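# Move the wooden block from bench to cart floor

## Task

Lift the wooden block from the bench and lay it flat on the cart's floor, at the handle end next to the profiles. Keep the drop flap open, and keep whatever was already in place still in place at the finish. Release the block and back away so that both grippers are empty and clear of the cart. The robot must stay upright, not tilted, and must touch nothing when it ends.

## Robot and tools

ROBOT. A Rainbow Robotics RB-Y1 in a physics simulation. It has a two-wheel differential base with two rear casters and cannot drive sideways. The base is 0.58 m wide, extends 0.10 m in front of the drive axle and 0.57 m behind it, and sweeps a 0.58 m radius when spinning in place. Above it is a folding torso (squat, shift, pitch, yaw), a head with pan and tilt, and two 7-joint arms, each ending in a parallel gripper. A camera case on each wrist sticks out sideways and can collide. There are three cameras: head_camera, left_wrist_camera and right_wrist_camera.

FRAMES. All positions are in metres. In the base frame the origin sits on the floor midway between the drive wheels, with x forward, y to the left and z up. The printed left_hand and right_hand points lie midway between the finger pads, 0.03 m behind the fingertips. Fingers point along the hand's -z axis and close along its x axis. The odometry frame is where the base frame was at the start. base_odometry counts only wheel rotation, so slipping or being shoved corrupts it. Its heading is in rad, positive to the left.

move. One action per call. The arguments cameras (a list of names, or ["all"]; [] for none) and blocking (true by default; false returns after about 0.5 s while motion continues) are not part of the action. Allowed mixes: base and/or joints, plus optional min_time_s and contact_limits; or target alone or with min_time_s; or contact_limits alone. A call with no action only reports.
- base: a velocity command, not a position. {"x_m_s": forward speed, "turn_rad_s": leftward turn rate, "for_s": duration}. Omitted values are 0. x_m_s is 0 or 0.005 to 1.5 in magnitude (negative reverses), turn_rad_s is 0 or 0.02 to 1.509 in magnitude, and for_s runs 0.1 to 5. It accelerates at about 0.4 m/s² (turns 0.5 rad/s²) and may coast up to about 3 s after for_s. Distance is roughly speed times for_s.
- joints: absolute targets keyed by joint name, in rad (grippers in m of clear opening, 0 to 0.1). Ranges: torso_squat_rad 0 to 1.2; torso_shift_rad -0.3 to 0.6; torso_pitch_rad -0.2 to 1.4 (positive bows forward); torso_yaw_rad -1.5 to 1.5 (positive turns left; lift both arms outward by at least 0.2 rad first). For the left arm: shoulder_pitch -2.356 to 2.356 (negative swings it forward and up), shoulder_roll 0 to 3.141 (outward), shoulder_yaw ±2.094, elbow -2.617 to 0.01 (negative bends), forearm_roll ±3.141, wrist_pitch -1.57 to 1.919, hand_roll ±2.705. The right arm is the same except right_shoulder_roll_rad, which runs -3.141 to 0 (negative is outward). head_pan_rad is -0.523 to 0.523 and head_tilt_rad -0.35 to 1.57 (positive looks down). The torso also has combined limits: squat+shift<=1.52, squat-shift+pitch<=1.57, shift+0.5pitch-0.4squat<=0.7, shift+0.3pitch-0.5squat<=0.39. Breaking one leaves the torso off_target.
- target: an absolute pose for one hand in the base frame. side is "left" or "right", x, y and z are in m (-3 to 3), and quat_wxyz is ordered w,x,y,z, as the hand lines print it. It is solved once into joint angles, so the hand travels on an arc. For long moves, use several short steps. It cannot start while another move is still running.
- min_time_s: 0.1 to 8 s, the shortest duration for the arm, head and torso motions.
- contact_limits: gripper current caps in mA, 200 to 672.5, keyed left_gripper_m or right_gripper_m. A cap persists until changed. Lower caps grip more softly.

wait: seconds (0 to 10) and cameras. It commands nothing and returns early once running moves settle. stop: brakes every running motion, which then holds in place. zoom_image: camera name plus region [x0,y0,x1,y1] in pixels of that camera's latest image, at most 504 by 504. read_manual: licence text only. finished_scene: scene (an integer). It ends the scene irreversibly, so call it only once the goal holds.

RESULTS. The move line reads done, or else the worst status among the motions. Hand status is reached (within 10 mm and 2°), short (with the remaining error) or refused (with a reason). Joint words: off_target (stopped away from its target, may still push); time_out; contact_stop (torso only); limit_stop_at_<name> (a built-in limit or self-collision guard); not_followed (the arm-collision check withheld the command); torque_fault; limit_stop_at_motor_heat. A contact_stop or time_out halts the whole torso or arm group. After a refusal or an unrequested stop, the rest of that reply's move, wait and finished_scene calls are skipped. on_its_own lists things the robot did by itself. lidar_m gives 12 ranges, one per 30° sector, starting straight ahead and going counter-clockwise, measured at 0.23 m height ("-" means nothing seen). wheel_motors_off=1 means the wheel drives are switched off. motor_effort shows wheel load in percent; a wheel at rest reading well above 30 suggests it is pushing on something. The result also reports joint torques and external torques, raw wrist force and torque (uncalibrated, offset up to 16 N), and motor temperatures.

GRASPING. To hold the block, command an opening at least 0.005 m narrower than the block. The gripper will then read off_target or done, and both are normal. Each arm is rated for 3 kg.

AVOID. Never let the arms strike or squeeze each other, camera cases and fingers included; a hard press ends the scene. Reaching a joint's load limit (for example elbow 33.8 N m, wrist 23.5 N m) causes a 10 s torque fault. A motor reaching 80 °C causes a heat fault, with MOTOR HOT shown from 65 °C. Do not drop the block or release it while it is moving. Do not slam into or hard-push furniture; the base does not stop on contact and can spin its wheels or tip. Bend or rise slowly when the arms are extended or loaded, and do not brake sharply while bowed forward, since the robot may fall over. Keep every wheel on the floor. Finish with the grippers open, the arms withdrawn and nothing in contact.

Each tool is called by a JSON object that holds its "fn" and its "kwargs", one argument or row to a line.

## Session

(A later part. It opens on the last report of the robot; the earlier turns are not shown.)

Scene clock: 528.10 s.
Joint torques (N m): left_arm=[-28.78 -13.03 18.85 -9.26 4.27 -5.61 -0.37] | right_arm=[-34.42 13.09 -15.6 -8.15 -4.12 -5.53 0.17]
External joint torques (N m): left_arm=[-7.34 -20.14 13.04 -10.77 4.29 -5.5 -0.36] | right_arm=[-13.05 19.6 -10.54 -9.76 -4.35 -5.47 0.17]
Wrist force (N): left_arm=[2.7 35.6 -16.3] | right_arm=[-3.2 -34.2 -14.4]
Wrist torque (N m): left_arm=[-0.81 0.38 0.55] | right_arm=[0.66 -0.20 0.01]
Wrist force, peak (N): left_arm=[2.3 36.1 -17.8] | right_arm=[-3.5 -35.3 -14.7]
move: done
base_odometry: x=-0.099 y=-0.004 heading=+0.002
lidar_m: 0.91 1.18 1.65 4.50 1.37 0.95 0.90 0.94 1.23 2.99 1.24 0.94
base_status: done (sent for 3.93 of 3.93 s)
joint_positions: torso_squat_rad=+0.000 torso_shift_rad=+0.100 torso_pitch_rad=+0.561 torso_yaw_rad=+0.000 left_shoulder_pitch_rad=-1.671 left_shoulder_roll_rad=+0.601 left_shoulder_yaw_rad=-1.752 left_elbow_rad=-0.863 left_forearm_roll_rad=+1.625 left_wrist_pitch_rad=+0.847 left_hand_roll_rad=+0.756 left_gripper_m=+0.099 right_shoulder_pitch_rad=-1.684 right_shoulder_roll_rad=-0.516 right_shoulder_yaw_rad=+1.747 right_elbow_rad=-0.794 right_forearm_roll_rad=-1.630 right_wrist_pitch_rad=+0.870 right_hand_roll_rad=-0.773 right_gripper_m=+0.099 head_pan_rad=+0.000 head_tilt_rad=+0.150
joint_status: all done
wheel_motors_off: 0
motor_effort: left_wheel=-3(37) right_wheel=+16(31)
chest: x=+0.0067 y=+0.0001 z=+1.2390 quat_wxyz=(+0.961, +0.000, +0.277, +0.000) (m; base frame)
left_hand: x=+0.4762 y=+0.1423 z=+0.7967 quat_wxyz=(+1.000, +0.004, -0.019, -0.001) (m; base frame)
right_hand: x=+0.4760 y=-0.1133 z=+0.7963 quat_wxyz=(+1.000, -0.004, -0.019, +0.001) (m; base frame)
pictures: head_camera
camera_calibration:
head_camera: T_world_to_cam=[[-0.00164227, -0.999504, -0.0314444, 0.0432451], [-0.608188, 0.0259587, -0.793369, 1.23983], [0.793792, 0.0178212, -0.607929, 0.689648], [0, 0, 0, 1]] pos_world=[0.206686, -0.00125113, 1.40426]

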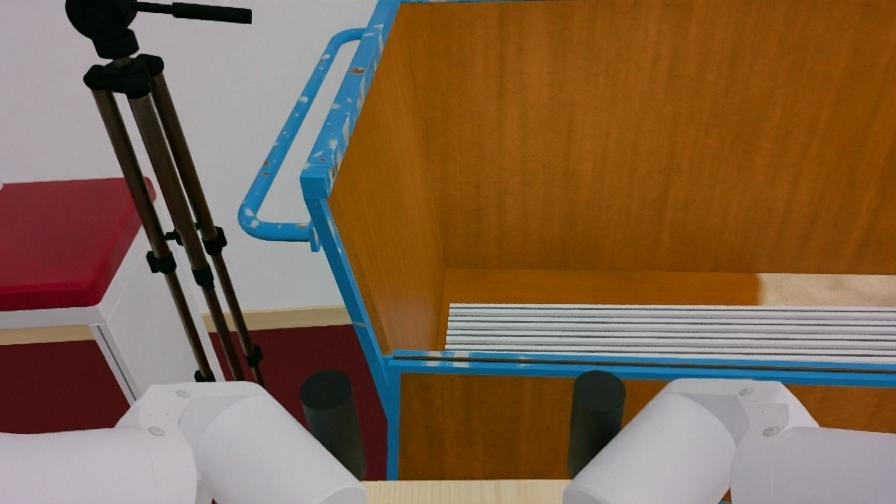

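{"fn": "move", "kwargs": {
  "base": {"turn_rad_s": -0.3, "for_s": 0.34},
  "cameras": ["head_camera"]
}}

Scene clock: 536.73 s.
Joint torques (N m): left_arm=[-28.78 -12.91 19.03 -9.22 4.17 -5.67 -0.34] | right_arm=[-34.1 13.41 -15.59 -8.3 -4.16 -5.46 0.14]
External joint torques (N m): left_arm=[-7.34 -20.03 13.23 -10.72 4.2 -5.56 -0.34] | right_arm=[-12.73 19.92 -10.53 -9.91 -4.39 -5.4 0.14]
Wrist force (N): left_arm=[2.2 35.6 -16.8] | right_arm=[-2.8 -34.6 -14.7]
Wrist torque (N m): left_arm=[-0.76 0.30 0.58] | right_arm=[0.72 -0.14 0.05]
Wrist force, peak (N): left_arm=[2.5 36.4 -17.0] | right_arm=[-3.6 -35.2 -15.2]
move: done
base_odometry: x=-0.099 y=-0.004 heading=-0.053
lidar_m: 0.91 1.16 1.65 4.58 1.46 0.97 0.91 0.93 1.21 2.55 1.30 0.94
base_status: done (sent for 0.33 of 0.33 s)
joint_positions: torso_squat_rad=+0.000 torso_shift_rad=+0.100 torso_pitch_rad=+0.561 torso_yaw_rad=+0.000 left_shoulder_pitch_rad=-1.671 left_shoulder_roll_rad=+0.601 left_shoulder_yaw_rad=-1.752 left_elbow_rad=-0.863 left_forearm_roll_rad=+1.625 left_wrist_pitch_rad=+0.847 left_hand_roll_rad=+0.756 left_gripper_m=+0.099 right_shoulder_pitch_rad=-1.684 right_shoulder_roll_rad=-0.516 right_shoulder_yaw_rad=+1.747 right_elbow_rad=-0.794 right_forearm_roll_rad=-1.630 right_wrist_pitch_rad=+0.870 right_hand_roll_rad=-0.773 right_gripper_m=+0.099 head_pan_rad=+0.000 head_tilt_rad=+0.150
joint_status: not commanded
wheel_motors_off: 0
motor_effort: left_wheel=+1(13) right_wheel=-8(12)
chest: x=+0.0067 y=+0.0001 z=+1.2390 quat_wxyz=(+0.961, +0.000, +0.277, +0.000) (m; base frame)
left_hand: x=+0.4762 y=+0.1423 z=+0.7967 quat_wxyz=(+1.000, +0.004, -0.019, -0.001) (m; base frame)
right_hand: x=+0.4760 y=-0.1133 z=+0.7963 quat_wxyz=(+1.000, -0.004, -0.019, +0.001) (m; base frame)
pictures: head_camera
camera_calibration:
head_camera: T_world_to_cam=[[-0.00170426, -0.999502, -0.0315227, 0.0433682], [-0.608189, 0.0260585, -0.793364, 1.23983], [0.793791, 0.0178197, -0.60793, 0.689651], [0, 0, 0, 1]] pos_world=[0.206686, -0.00125083, 1.40426]

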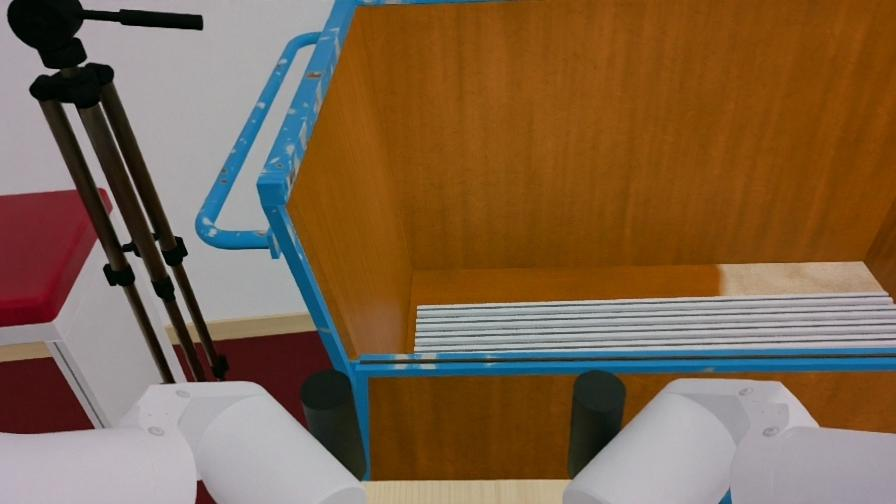

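{"fn": "move", "kwargs": {
  "base": {"turn_rad_s": -0.3, "for_s": 0.42}
}}

{"fn": "move", "kwargs": {
  "base": {"x_m_s": 0.2, "for_s": 2.5}
}}

{"fn": "move", "kwargs": {
  "base": {"turn_rad_s": 0.3, "for_s": 0.44},
  "joints": {"head_tilt_rad": 0.45},
  "cameras": ["all"]
}}

Scene clock: 544.00 s.
Joint torques (N m): left_arm=[-28.75 -13.08 18.81 -9.29 4.26 -5.58 -0.32] | right_arm=[-34.33 13.59 -15.78 -8.21 -4.17 -5.5 0.04]
External joint torques (N m): left_arm=[-7.31 -20.2 13 -10.8 4.29 -5.47 -0.32] | right_arm=[-12.96 20.1 -10.71 -9.82 -4.4 -5.44 0.04]
Wrist force (N): left_arm=[2.7 36.0 -16.9] | right_arm=[-2.9 -34.3 -15.3]
Wrist torque (N m): left_arm=[-0.78 0.39 0.61] | right_arm=[0.68 -0.15 0.03]
Wrist force, peak (N): left_arm=[1.6 36.0 -17.5] | right_arm=[-3.5 -35.4 -14.6]
move: done
base_odometry: x=-0.099 y=-0.004 heading=-0.146
lidar_m: 0.90 0.94 1.64 3.70 1.68 1.03 0.92 0.93 1.11 2.08 3.02 0.99
base_status: done (sent for 0.43 of 0.43 s)
joint_positions: torso_squat_rad=+0.000 torso_shift_rad=+0.100 torso_pitch_rad=+0.561 torso_yaw_rad=+0.000 left_shoulder_pitch_rad=-1.671 left_shoulder_roll_rad=+0.601 left_shoulder_yaw_rad=-1.752 left_elbow_rad=-0.863 left_forearm_roll_rad=+1.625 left_wrist_pitch_rad=+0.847 left_hand_roll_rad=+0.756 left_gripper_m=+0.099 right_shoulder_pitch_rad=-1.684 right_shoulder_roll_rad=-0.516 right_shoulder_yaw_rad=+1.747 right_elbow_rad=-0.794 right_forearm_roll_rad=-1.630 right_wrist_pitch_rad=+0.870 right_hand_roll_rad=-0.773 right_gripper_m=+0.099 head_pan_rad=+0.000 head_tilt_rad=+0.150
joint_status: not commanded
wheel_motors_off: 0
motor_effort: left_wheel=+3(20) right_wheel=-19(32)
chest: x=+0.0067 y=+0.0001 z=+1.2390 quat_wxyz=(+0.961, +0.000, +0.277, +0.000) (m; base frame)
left_hand: x=+0.4762 y=+0.1423 z=+0.7967 quat_wxyz=(+1.000, +0.004, -0.019, -0.001) (m; base frame)
right_hand: x=+0.4760 y=-0.1133 z=+0.7963 quat_wxyz=(+1.000, -0.004, -0.019, +0.001) (m; base frame)
pictures: none

Scene clock: 547.37 s.
Joint torques (N m): left_arm=[-29.03 -13.26 18.72 -9.27 4.15 -5.72 -0.33] | right_arm=[-34.62 13.05 -15.72 -8.15 -4.18 -5.48 0.13]
External joint torques (N m): left_arm=[-7.58 -20.37 12.92 -10.78 4.18 -5.61 -0.33] | right_arm=[-13.25 19.57 -10.66 -9.75 -4.41 -5.42 0.13]
Wrist force (N): left_arm=[2.6 35.8 -17.2] | right_arm=[-2.5 -34.6 -14.6]
Wrist torque (N m): left_arm=[-0.74 0.38 0.54] | right_arm=[0.74 -0.12 0.00]
Wrist force, peak (N): left_arm=[2.2 35.7 -17.7] | right_arm=[-4.7 -35.2 -14.8]
move: done
base_odometry: x=+0.396 y=-0.076 heading=-0.145
lidar_m: 0.41 0.43 0.79 1.48 2.58 1.57 1.41 1.41 1.71 3.17 0.67 0.44
base_status: done (sent for 2.5 of 2.5 s)
joint_positions: torso_squat_rad=+0.000 torso_shift_rad=+0.100 torso_pitch_rad=+0.561 torso_yaw_rad=+0.000 left_shoulder_pitch_rad=-1.671 left_shoulder_roll_rad=+0.601 left_shoulder_yaw_rad=-1.752 left_elbow_rad=-0.863 left_forearm_roll_rad=+1.625 left_wrist_pitch_rad=+0.847 left_hand_roll_rad=+0.756 left_gripper_m=+0.099 right_shoulder_pitch_rad=-1.684 right_shoulder_roll_rad=-0.516 right_shoulder_yaw_rad=+1.747 right_elbow_rad=-0.794 right_forearm_roll_rad=-1.630 right_wrist_pitch_rad=+0.870 right_hand_roll_rad=-0.773 right_gripper_m=+0.099 head_pan_rad=+0.000 head_tilt_rad=+0.150
joint_status: not commanded
wheel_motors_off: 0
motor_effort: left_wheel=+14(48) right_wheel=-15(31)
chest: x=+0.0067 y=+0.0001 z=+1.2390 quat_wxyz=(+0.961, +0.000, +0.277, +0.000) (m; base frame)
left_hand: x=+0.4762 y=+0.1423 z=+0.7966 quat_wxyz=(+1.000, +0.004, -0.019, -0.001) (m; base frame)
right_hand: x=+0.4760 y=-0.1133 z=+0.7963 quat_wxyz=(+1.000, -0.004, -0.019, +0.001) (m; base frame)
pictures: none

Scene clock: 548.60 s.
Joint torques (N m): left_arm=[-29.1 -13.44 19.01 -9.32 4.24 -5.76 -0.4] | right_arm=[-34.17 13.38 -15.38 -8.24 -4.03 -5.52 0.02]
External joint torques (N m): left_arm=[-7.65 -20.56 13.2 -10.83 4.26 -5.64 -0.4] | right_arm=[-12.8 19.89 -10.31 -9.85 -4.25 -5.46 0.02]
Wrist force (N): left_arm=[2.7 35.5 -16.1] | right_arm=[-2.7 -34.4 -14.6]
Wrist torque (N m): left_arm=[-0.77 0.35 0.54] | right_arm=[0.69 -0.15 0.01]
Wrist force, peak (N): left_arm=[1.5 36.5 -16.9] | right_arm=[-3.0 -35.9 -14.5]
move: done
base_odometry: x=+0.396 y=-0.076 heading=-0.052
lidar_m: 0.41 0.43 0.77 1.50 2.26 1.51 1.40 1.44 1.82 3.93 0.61 0.44
base_status: done (sent for 0.43 of 0.43 s)
joint_positions: torso_squat_rad=+0.000 torso_shift_rad=+0.100 torso_pitch_rad=+0.561 torso_yaw_rad=+0.000 left_shoulder_pitch_rad=-1.671 left_shoulder_roll_rad=+0.601 left_shoulder_yaw_rad=-1.752 left_elbow_rad=-0.863 left_forearm_roll_rad=+1.625 left_wrist_pitch_rad=+0.847 left_hand_roll_rad=+0.756 left_gripper_m=+0.099 right_shoulder_pitch_rad=-1.684 right_shoulder_roll_rad=-0.516 right_shoulder_yaw_rad=+1.747 right_elbow_rad=-0.794 right_forearm_roll_rad=-1.630 right_wrist_pitch_rad=+0.870 right_hand_roll_rad=-0.773 right_gripper_m=+0.099 head_pan_rad=+0.000 head_tilt_rad=+0.450
joint_status: all done
wheel_motors_off: 0
motor_effort: left_wheel=-16(30) right_wheel=+4(24)
chest: x=+0.0067 y=+0.0001 z=+1.2390 quat_wxyz=(+0.961, +0.000, +0.277, +0.000) (m; base frame)
left_hand: x=+0.4762 y=+0.1423 z=+0.7966 quat_wxyz=(+1.000, +0.004, -0.019, -0.001) (m; base frame)
right_hand: x=+0.4760 y=-0.1133 z=+0.7963 quat_wxyz=(+1.000, -0.004, -0.019, +0.001) (m; base frame)
pictures: head_camera, left_wrist_camera, right_wrist_camera
camera_calibration:
head_camera: T_world_to_cam=[[-0.010864, -0.999504, -0.0295536, 0.0419212], [-0.815487, 0.0259601, -0.578193, 0.966664], [0.578674, 0.0178191, -0.815365, 1.00773], [0, 0, 0, 1]] pos_world=[0.205609, -0.00115112, 1.38183]
left_wrist_camera: T_world_to_cam=[[0.999243, 0.0249512, 0.0298394, -0.503711], [0.00874009, -0.891558, 0.452822, -0.208919], [0.0379021, -0.452219, -0.891101, 0.828716], [0, 0, 0, 1]] pos_world=[0.473745, 0.201066, 0.848104]
right_wrist_camera: T_world_to_cam=[[-0.997482, -0.0309749, -0.0637983, 0.520793], [-0.0587283, 0.865063, 0.498213, -0.243693], [0.0397575, 0.500705, -0.864704, 0.798514], [0, 0, 0, 1]] pos_world=[0.473423, -0.172879, 0.845115]

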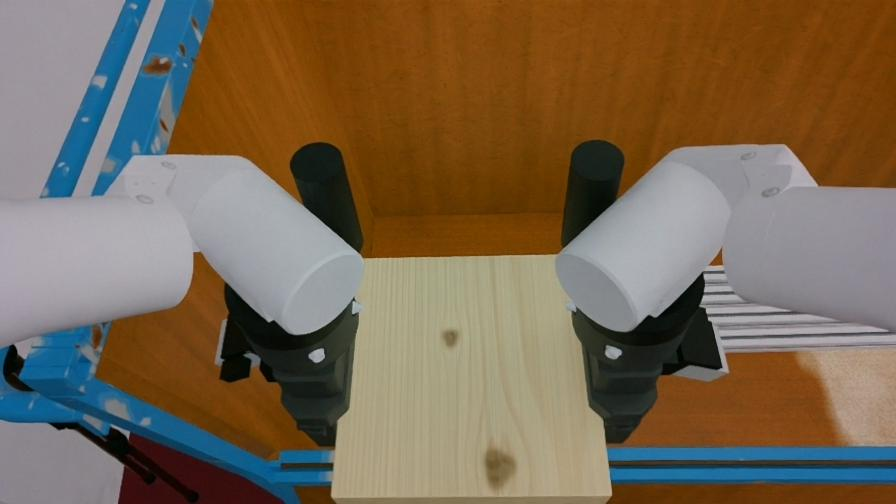

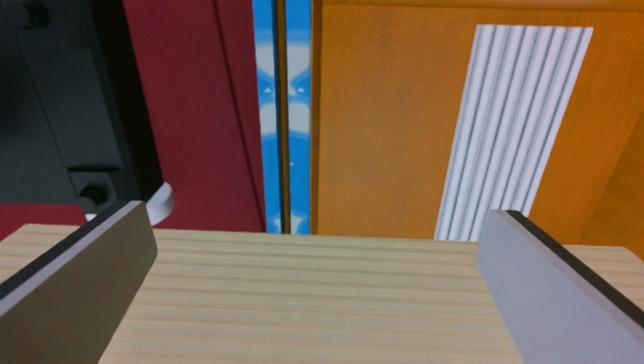

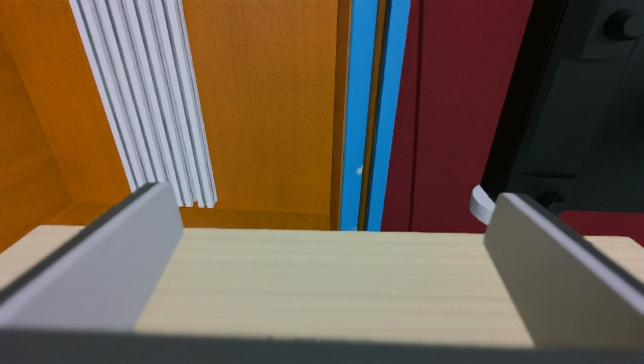

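{"fn": "move", "kwargs": {
  "base": {"x_m_s": -0.2, "for_s": 1.5}
}}

{"fn": "move", "kwargs": {
  "base": {"turn_rad_s": -0.3, "for_s": 0.67}
}}

{"fn": "move", "kwargs": {
  "base": {"x_m_s": 0.2, "for_s": 2.0}
}}

{"fn": "move", "kwargs": {
  "base": {"turn_rad_s": 0.3, "for_s": 0.62},
  "cameras": ["all"]
}}

Scene clock: 573.93 s.
Joint torques (N m): left_arm=[-29.08 -12.94 19.19 -9.24 4.27 -5.7 -0.34] | right_arm=[-34.76 13.39 -15.53 -8.4 -4.08 -5.58 0.04]
External joint torques (N m): left_arm=[-7.64 -20.05 13.39 -10.75 4.3 -5.59 -0.33] | right_arm=[-13.39 19.9 -10.47 -10 -4.3 -5.52 0.04]
Wrist force (N): left_arm=[2.2 34.7 -16.6] | right_arm=[-2.3 -34.3 -14.4]
Wrist torque (N m): left_arm=[-0.66 0.29 0.52] | right_arm=[0.72 -0.09 0.00]
Wrist force, peak (N): left_arm=[3.1 35.8 -17.8] | right_arm=[-3.9 -35.0 -15.0]
move: done
base_odometry: x=+0.096 y=-0.061 heading=-0.052
lidar_m: 0.71 0.73 1.59 4.06 1.76 1.19 1.11 1.14 1.43 3.10 1.04 0.74
base_status: done (sent for 1.5 of 1.5 s)
joint_positions: torso_squat_rad=+0.000 torso_shift_rad=+0.100 torso_pitch_rad=+0.561 torso_yaw_rad=+0.000 left_shoulder_pitch_rad=-1.671 left_shoulder_roll_rad=+0.601 left_shoulder_yaw_rad=-1.752 left_elbow_rad=-0.863 left_forearm_roll_rad=+1.625 left_wrist_pitch_rad=+0.847 left_hand_roll_rad=+0.756 left_gripper_m=+0.099 right_shoulder_pitch_rad=-1.684 right_shoulder_roll_rad=-0.516 right_shoulder_yaw_rad=+1.747 right_elbow_rad=-0.794 right_forearm_roll_rad=-1.630 right_wrist_pitch_rad=+0.870 right_hand_roll_rad=-0.773 right_gripper_m=+0.099 head_pan_rad=+0.000 head_tilt_rad=+0.450
joint_status: not commanded
wheel_motors_off: 0
motor_effort: left_wheel=+3(44) right_wheel=-1(22)
chest: x=+0.0066 y=+0.0001 z=+1.2390 quat_wxyz=(+0.961, +0.000, +0.277, +0.000) (m; base frame)
left_hand: x=+0.4761 y=+0.1423 z=+0.7968 quat_wxyz=(+1.000, +0.004, -0.019, -0.001) (m; base frame)
right_hand: x=+0.4759 y=-0.1133 z=+0.7964 quat_wxyz=(+1.000, -0.004, -0.019, +0.001) (m; base frame)
pictures: none

Scene clock: 575.53 s.
Joint torques (N m): left_arm=[-28.99 -12.87 19.03 -9.34 4.27 -5.83 -0.32] | right_arm=[-34.48 13.13 -15.68 -8.26 -4.11 -5.42 0.06]
External joint torques (N m): left_arm=[-7.54 -19.99 13.23 -10.85 4.29 -5.72 -0.32] | right_arm=[-13.11 19.64 -10.61 -9.87 -4.33 -5.36 0.05]
Wrist force (N): left_arm=[1.9 35.5 -16.8] | right_arm=[-2.4 -34.5 -14.6]
Wrist torque (N m): left_arm=[-0.75 0.31 0.55] | right_arm=[0.75 -0.09 -0.02]
Wrist force, peak (N): left_arm=[2.1 35.9 -18.1] | right_arm=[-3.0 -35.3 -14.8]
move: done
base_odometry: x=+0.096 y=-0.061 heading=-0.251
lidar_m: 0.69 0.71 1.02 1.59 2.45 1.31 1.11 1.11 1.26 2.07 3.26 0.81
base_status: done (sent for 0.67 of 0.67 s)
joint_positions: torso_squat_rad=+0.000 torso_shift_rad=+0.100 torso_pitch_rad=+0.561 torso_yaw_rad=+0.000 left_shoulder_pitch_rad=-1.671 left_shoulder_roll_rad=+0.601 left_shoulder_yaw_rad=-1.752 left_elbow_rad=-0.863 left_forearm_roll_rad=+1.625 left_wrist_pitch_rad=+0.847 left_hand_roll_rad=+0.756 left_gripper_m=+0.099 right_shoulder_pitch_rad=-1.684 right_shoulder_roll_rad=-0.516 right_shoulder_yaw_rad=+1.747 right_elbow_rad=-0.794 right_forearm_roll_rad=-1.630 right_wrist_pitch_rad=+0.870 right_hand_roll_rad=-0.773 right_gripper_m=+0.099 head_pan_rad=+0.000 head_tilt_rad=+0.450
joint_status: not commanded
wheel_motors_off: 0
motor_effort: left_wheel=+16(37) right_wheel=-4(25)
chest: x=+0.0066 y=+0.0001 z=+1.2390 quat_wxyz=(+0.961, +0.000, +0.277, +0.000) (m; base frame)
left_hand: x=+0.4761 y=+0.1423 z=+0.7967 quat_wxyz=(+1.000, +0.004, -0.019, -0.001) (m; base frame)
right_hand: x=+0.4759 y=-0.1133 z=+0.7964 quat_wxyz=(+1.000, -0.004, -0.019, +0.001) (m; base frame)
pictures: none

Scene clock: 578.33 s.
Joint torques (N m): left_arm=[-28.93 -12.91 18.98 -9.23 4.2 -5.64 -0.33] | right_arm=[-34.25 13.42 -15.52 -8.41 -4.12 -5.5 0.09]
External joint torques (N m): left_arm=[-7.48 -20.02 13.17 -10.73 4.22 -5.53 -0.33] | right_arm=[-12.88 19.93 -10.46 -10.01 -4.34 -5.45 0.09]
Wrist force (N): left_arm=[2.7 35.3 -16.5] | right_arm=[-3.3 -34.7 -14.0]
Wrist torque (N m): left_arm=[-0.76 0.37 0.56] | right_arm=[0.71 -0.18 0.01]
Wrist force, peak (N): left_arm=[2.6 36.3 -16.9] | right_arm=[-3.7 -35.1 -14.6]
move: done
base_odometry: x=+0.484 y=-0.160 heading=-0.251
lidar_m: 0.32 0.32 0.39 0.86 3.26 1.78 1.50 1.49 1.68 2.77 0.61 0.37
base_status: done (sent for 2 of 2 s)
joint_positions: torso_squat_rad=+0.000 torso_shift_rad=+0.100 torso_pitch_rad=+0.561 torso_yaw_rad=+0.000 left_shoulder_pitch_rad=-1.671 left_shoulder_roll_rad=+0.601 left_shoulder_yaw_rad=-1.752 left_elbow_rad=-0.863 left_forearm_roll_rad=+1.625 left_wrist_pitch_rad=+0.847 left_hand_roll_rad=+0.756 left_gripper_m=+0.099 right_shoulder_pitch_rad=-1.684 right_shoulder_roll_rad=-0.516 right_shoulder_yaw_rad=+1.747 right_elbow_rad=-0.794 right_forearm_roll_rad=-1.630 right_wrist_pitch_rad=+0.870 right_hand_roll_rad=-0.773 right_gripper_m=+0.099 head_pan_rad=+0.000 head_tilt_rad=+0.450
joint_status: not commanded
wheel_motors_off: 0
motor_effort: left_wheel=+0(46) right_wheel=-1(28)
chest: x=+0.0067 y=+0.0001 z=+1.2390 quat_wxyz=(+0.961, +0.000, +0.277, +0.000) (m; base frame)
left_hand: x=+0.4762 y=+0.1423 z=+0.7966 quat_wxyz=(+1.000, +0.004, -0.019, -0.001) (m; base frame)
right_hand: x=+0.4760 y=-0.1133 z=+0.7963 quat_wxyz=(+1.000, -0.004, -0.019, +0.001) (m; base frame)
pictures: none

Scene clock: 579.90 s.
Joint torques (N m): left_arm=[-29 -13.18 19.03 -9.39 4.13 -5.67 -0.3] | right_arm=[-34.42 13.4 -15.71 -8.15 -4.16 -5.57 0.02]
External joint torques (N m): left_arm=[-7.55 -20.3 13.23 -10.9 4.15 -5.55 -0.3] | right_arm=[-13.05 19.91 -10.65 -9.76 -4.39 -5.51 0.02]
Wrist force (N): left_arm=[2.5 35.0 -17.0] | right_arm=[-2.6 -34.1 -14.9]
Wrist torque (N m): left_arm=[-0.67 0.37 0.55] | right_arm=[0.71 -0.09 0.03]
Wrist force, peak (N): left_arm=[2.2 36.2 -16.8] | right_arm=[-2.9 -35.7 -14.7]
move: done
base_odometry: x=+0.484 y=-0.160 heading=-0.062
lidar_m: 0.31 0.32 0.48 1.55 2.41 1.61 1.48 1.52 1.92 4.05 0.47 0.34
base_status: done (sent for 0.63 of 0.63 s)
joint_positions: torso_squat_rad=+0.000 torso_shift_rad=+0.100 torso_pitch_rad=+0.561 torso_yaw_rad=+0.000 left_shoulder_pitch_rad=-1.671 left_shoulder_roll_rad=+0.601 left_shoulder_yaw_rad=-1.752 left_elbow_rad=-0.863 left_forearm_roll_rad=+1.625 left_wrist_pitch_rad=+0.847 left_hand_roll_rad=+0.756 left_gripper_m=+0.099 right_shoulder_pitch_rad=-1.684 right_shoulder_roll_rad=-0.516 right_shoulder_yaw_rad=+1.747 right_elbow_rad=-0.794 right_forearm_roll_rad=-1.630 right_wrist_pitch_rad=+0.870 right_hand_roll_rad=-0.773 right_gripper_m=+0.099 head_pan_rad=+0.000 head_tilt_rad=+0.450
joint_status: not commanded
wheel_motors_off: 0
motor_effort: left_wheel=-14(35) right_wheel=+2(23)
chest: x=+0.0067 y=+0.0001 z=+1.2390 quat_wxyz=(+0.961, +0.000, +0.277, +0.000) (m; base frame)
left_hand: x=+0.4762 y=+0.1423 z=+0.7966 quat_wxyz=(+1.000, +0.004, -0.019, -0.001) (m; base frame)
right_hand: x=+0.4760 y=-0.1133 z=+0.7963 quat_wxyz=(+1.000, -0.004, -0.019, +0.001) (m; base frame)
pictures: head_camera, left_wrist_camera, right_wrist_camera
camera_calibration:
head_camera: T_world_to_cam=[[-0.010864, -0.999504, -0.0295536, 0.0419212], [-0.815487, 0.0259601, -0.578193, 0.966664], [0.578674, 0.0178191, -0.815365, 1.00773], [0, 0, 0, 1]] pos_world=[0.205609, -0.00115112, 1.38183]
left_wrist_camera: T_world_to_cam=[[0.999243, 0.0249499, 0.0298372, -0.503708], [0.00873657, -0.891518, 0.452901, -0.208993], [0.0379003, -0.452298, -0.891061, 0.828699], [0, 0, 0, 1]] pos_world=[0.473745, 0.201065, 0.848104]
right_wrist_camera: T_world_to_cam=[[-0.997476, -0.0310649, -0.063841, 0.520911], [-0.0588255, 0.865085, 0.498164, -0.243595], [0.0397525, 0.500662, -0.864729, 0.798527], [0, 0, 0, 1]] pos_world=[0.473524, -0.17288, 0.845115]

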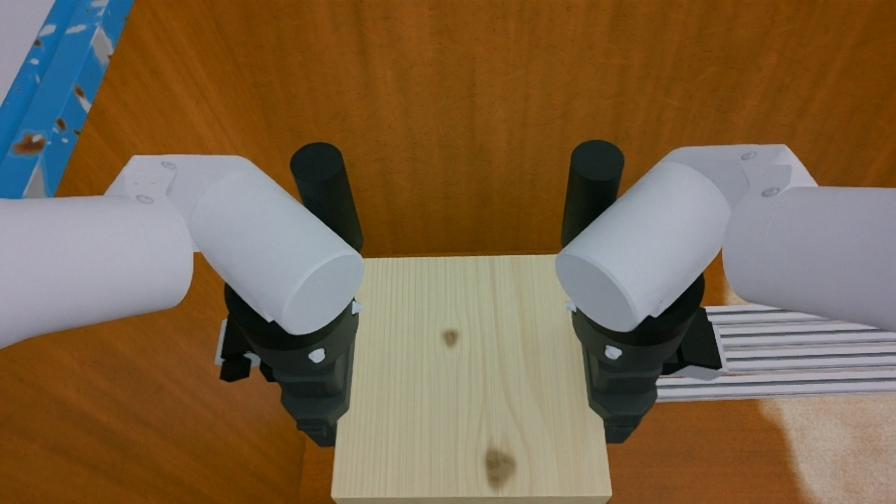

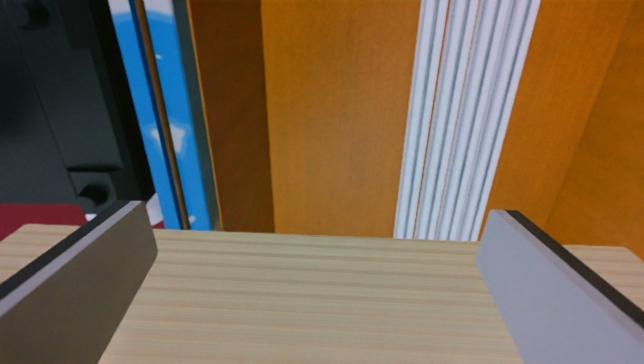

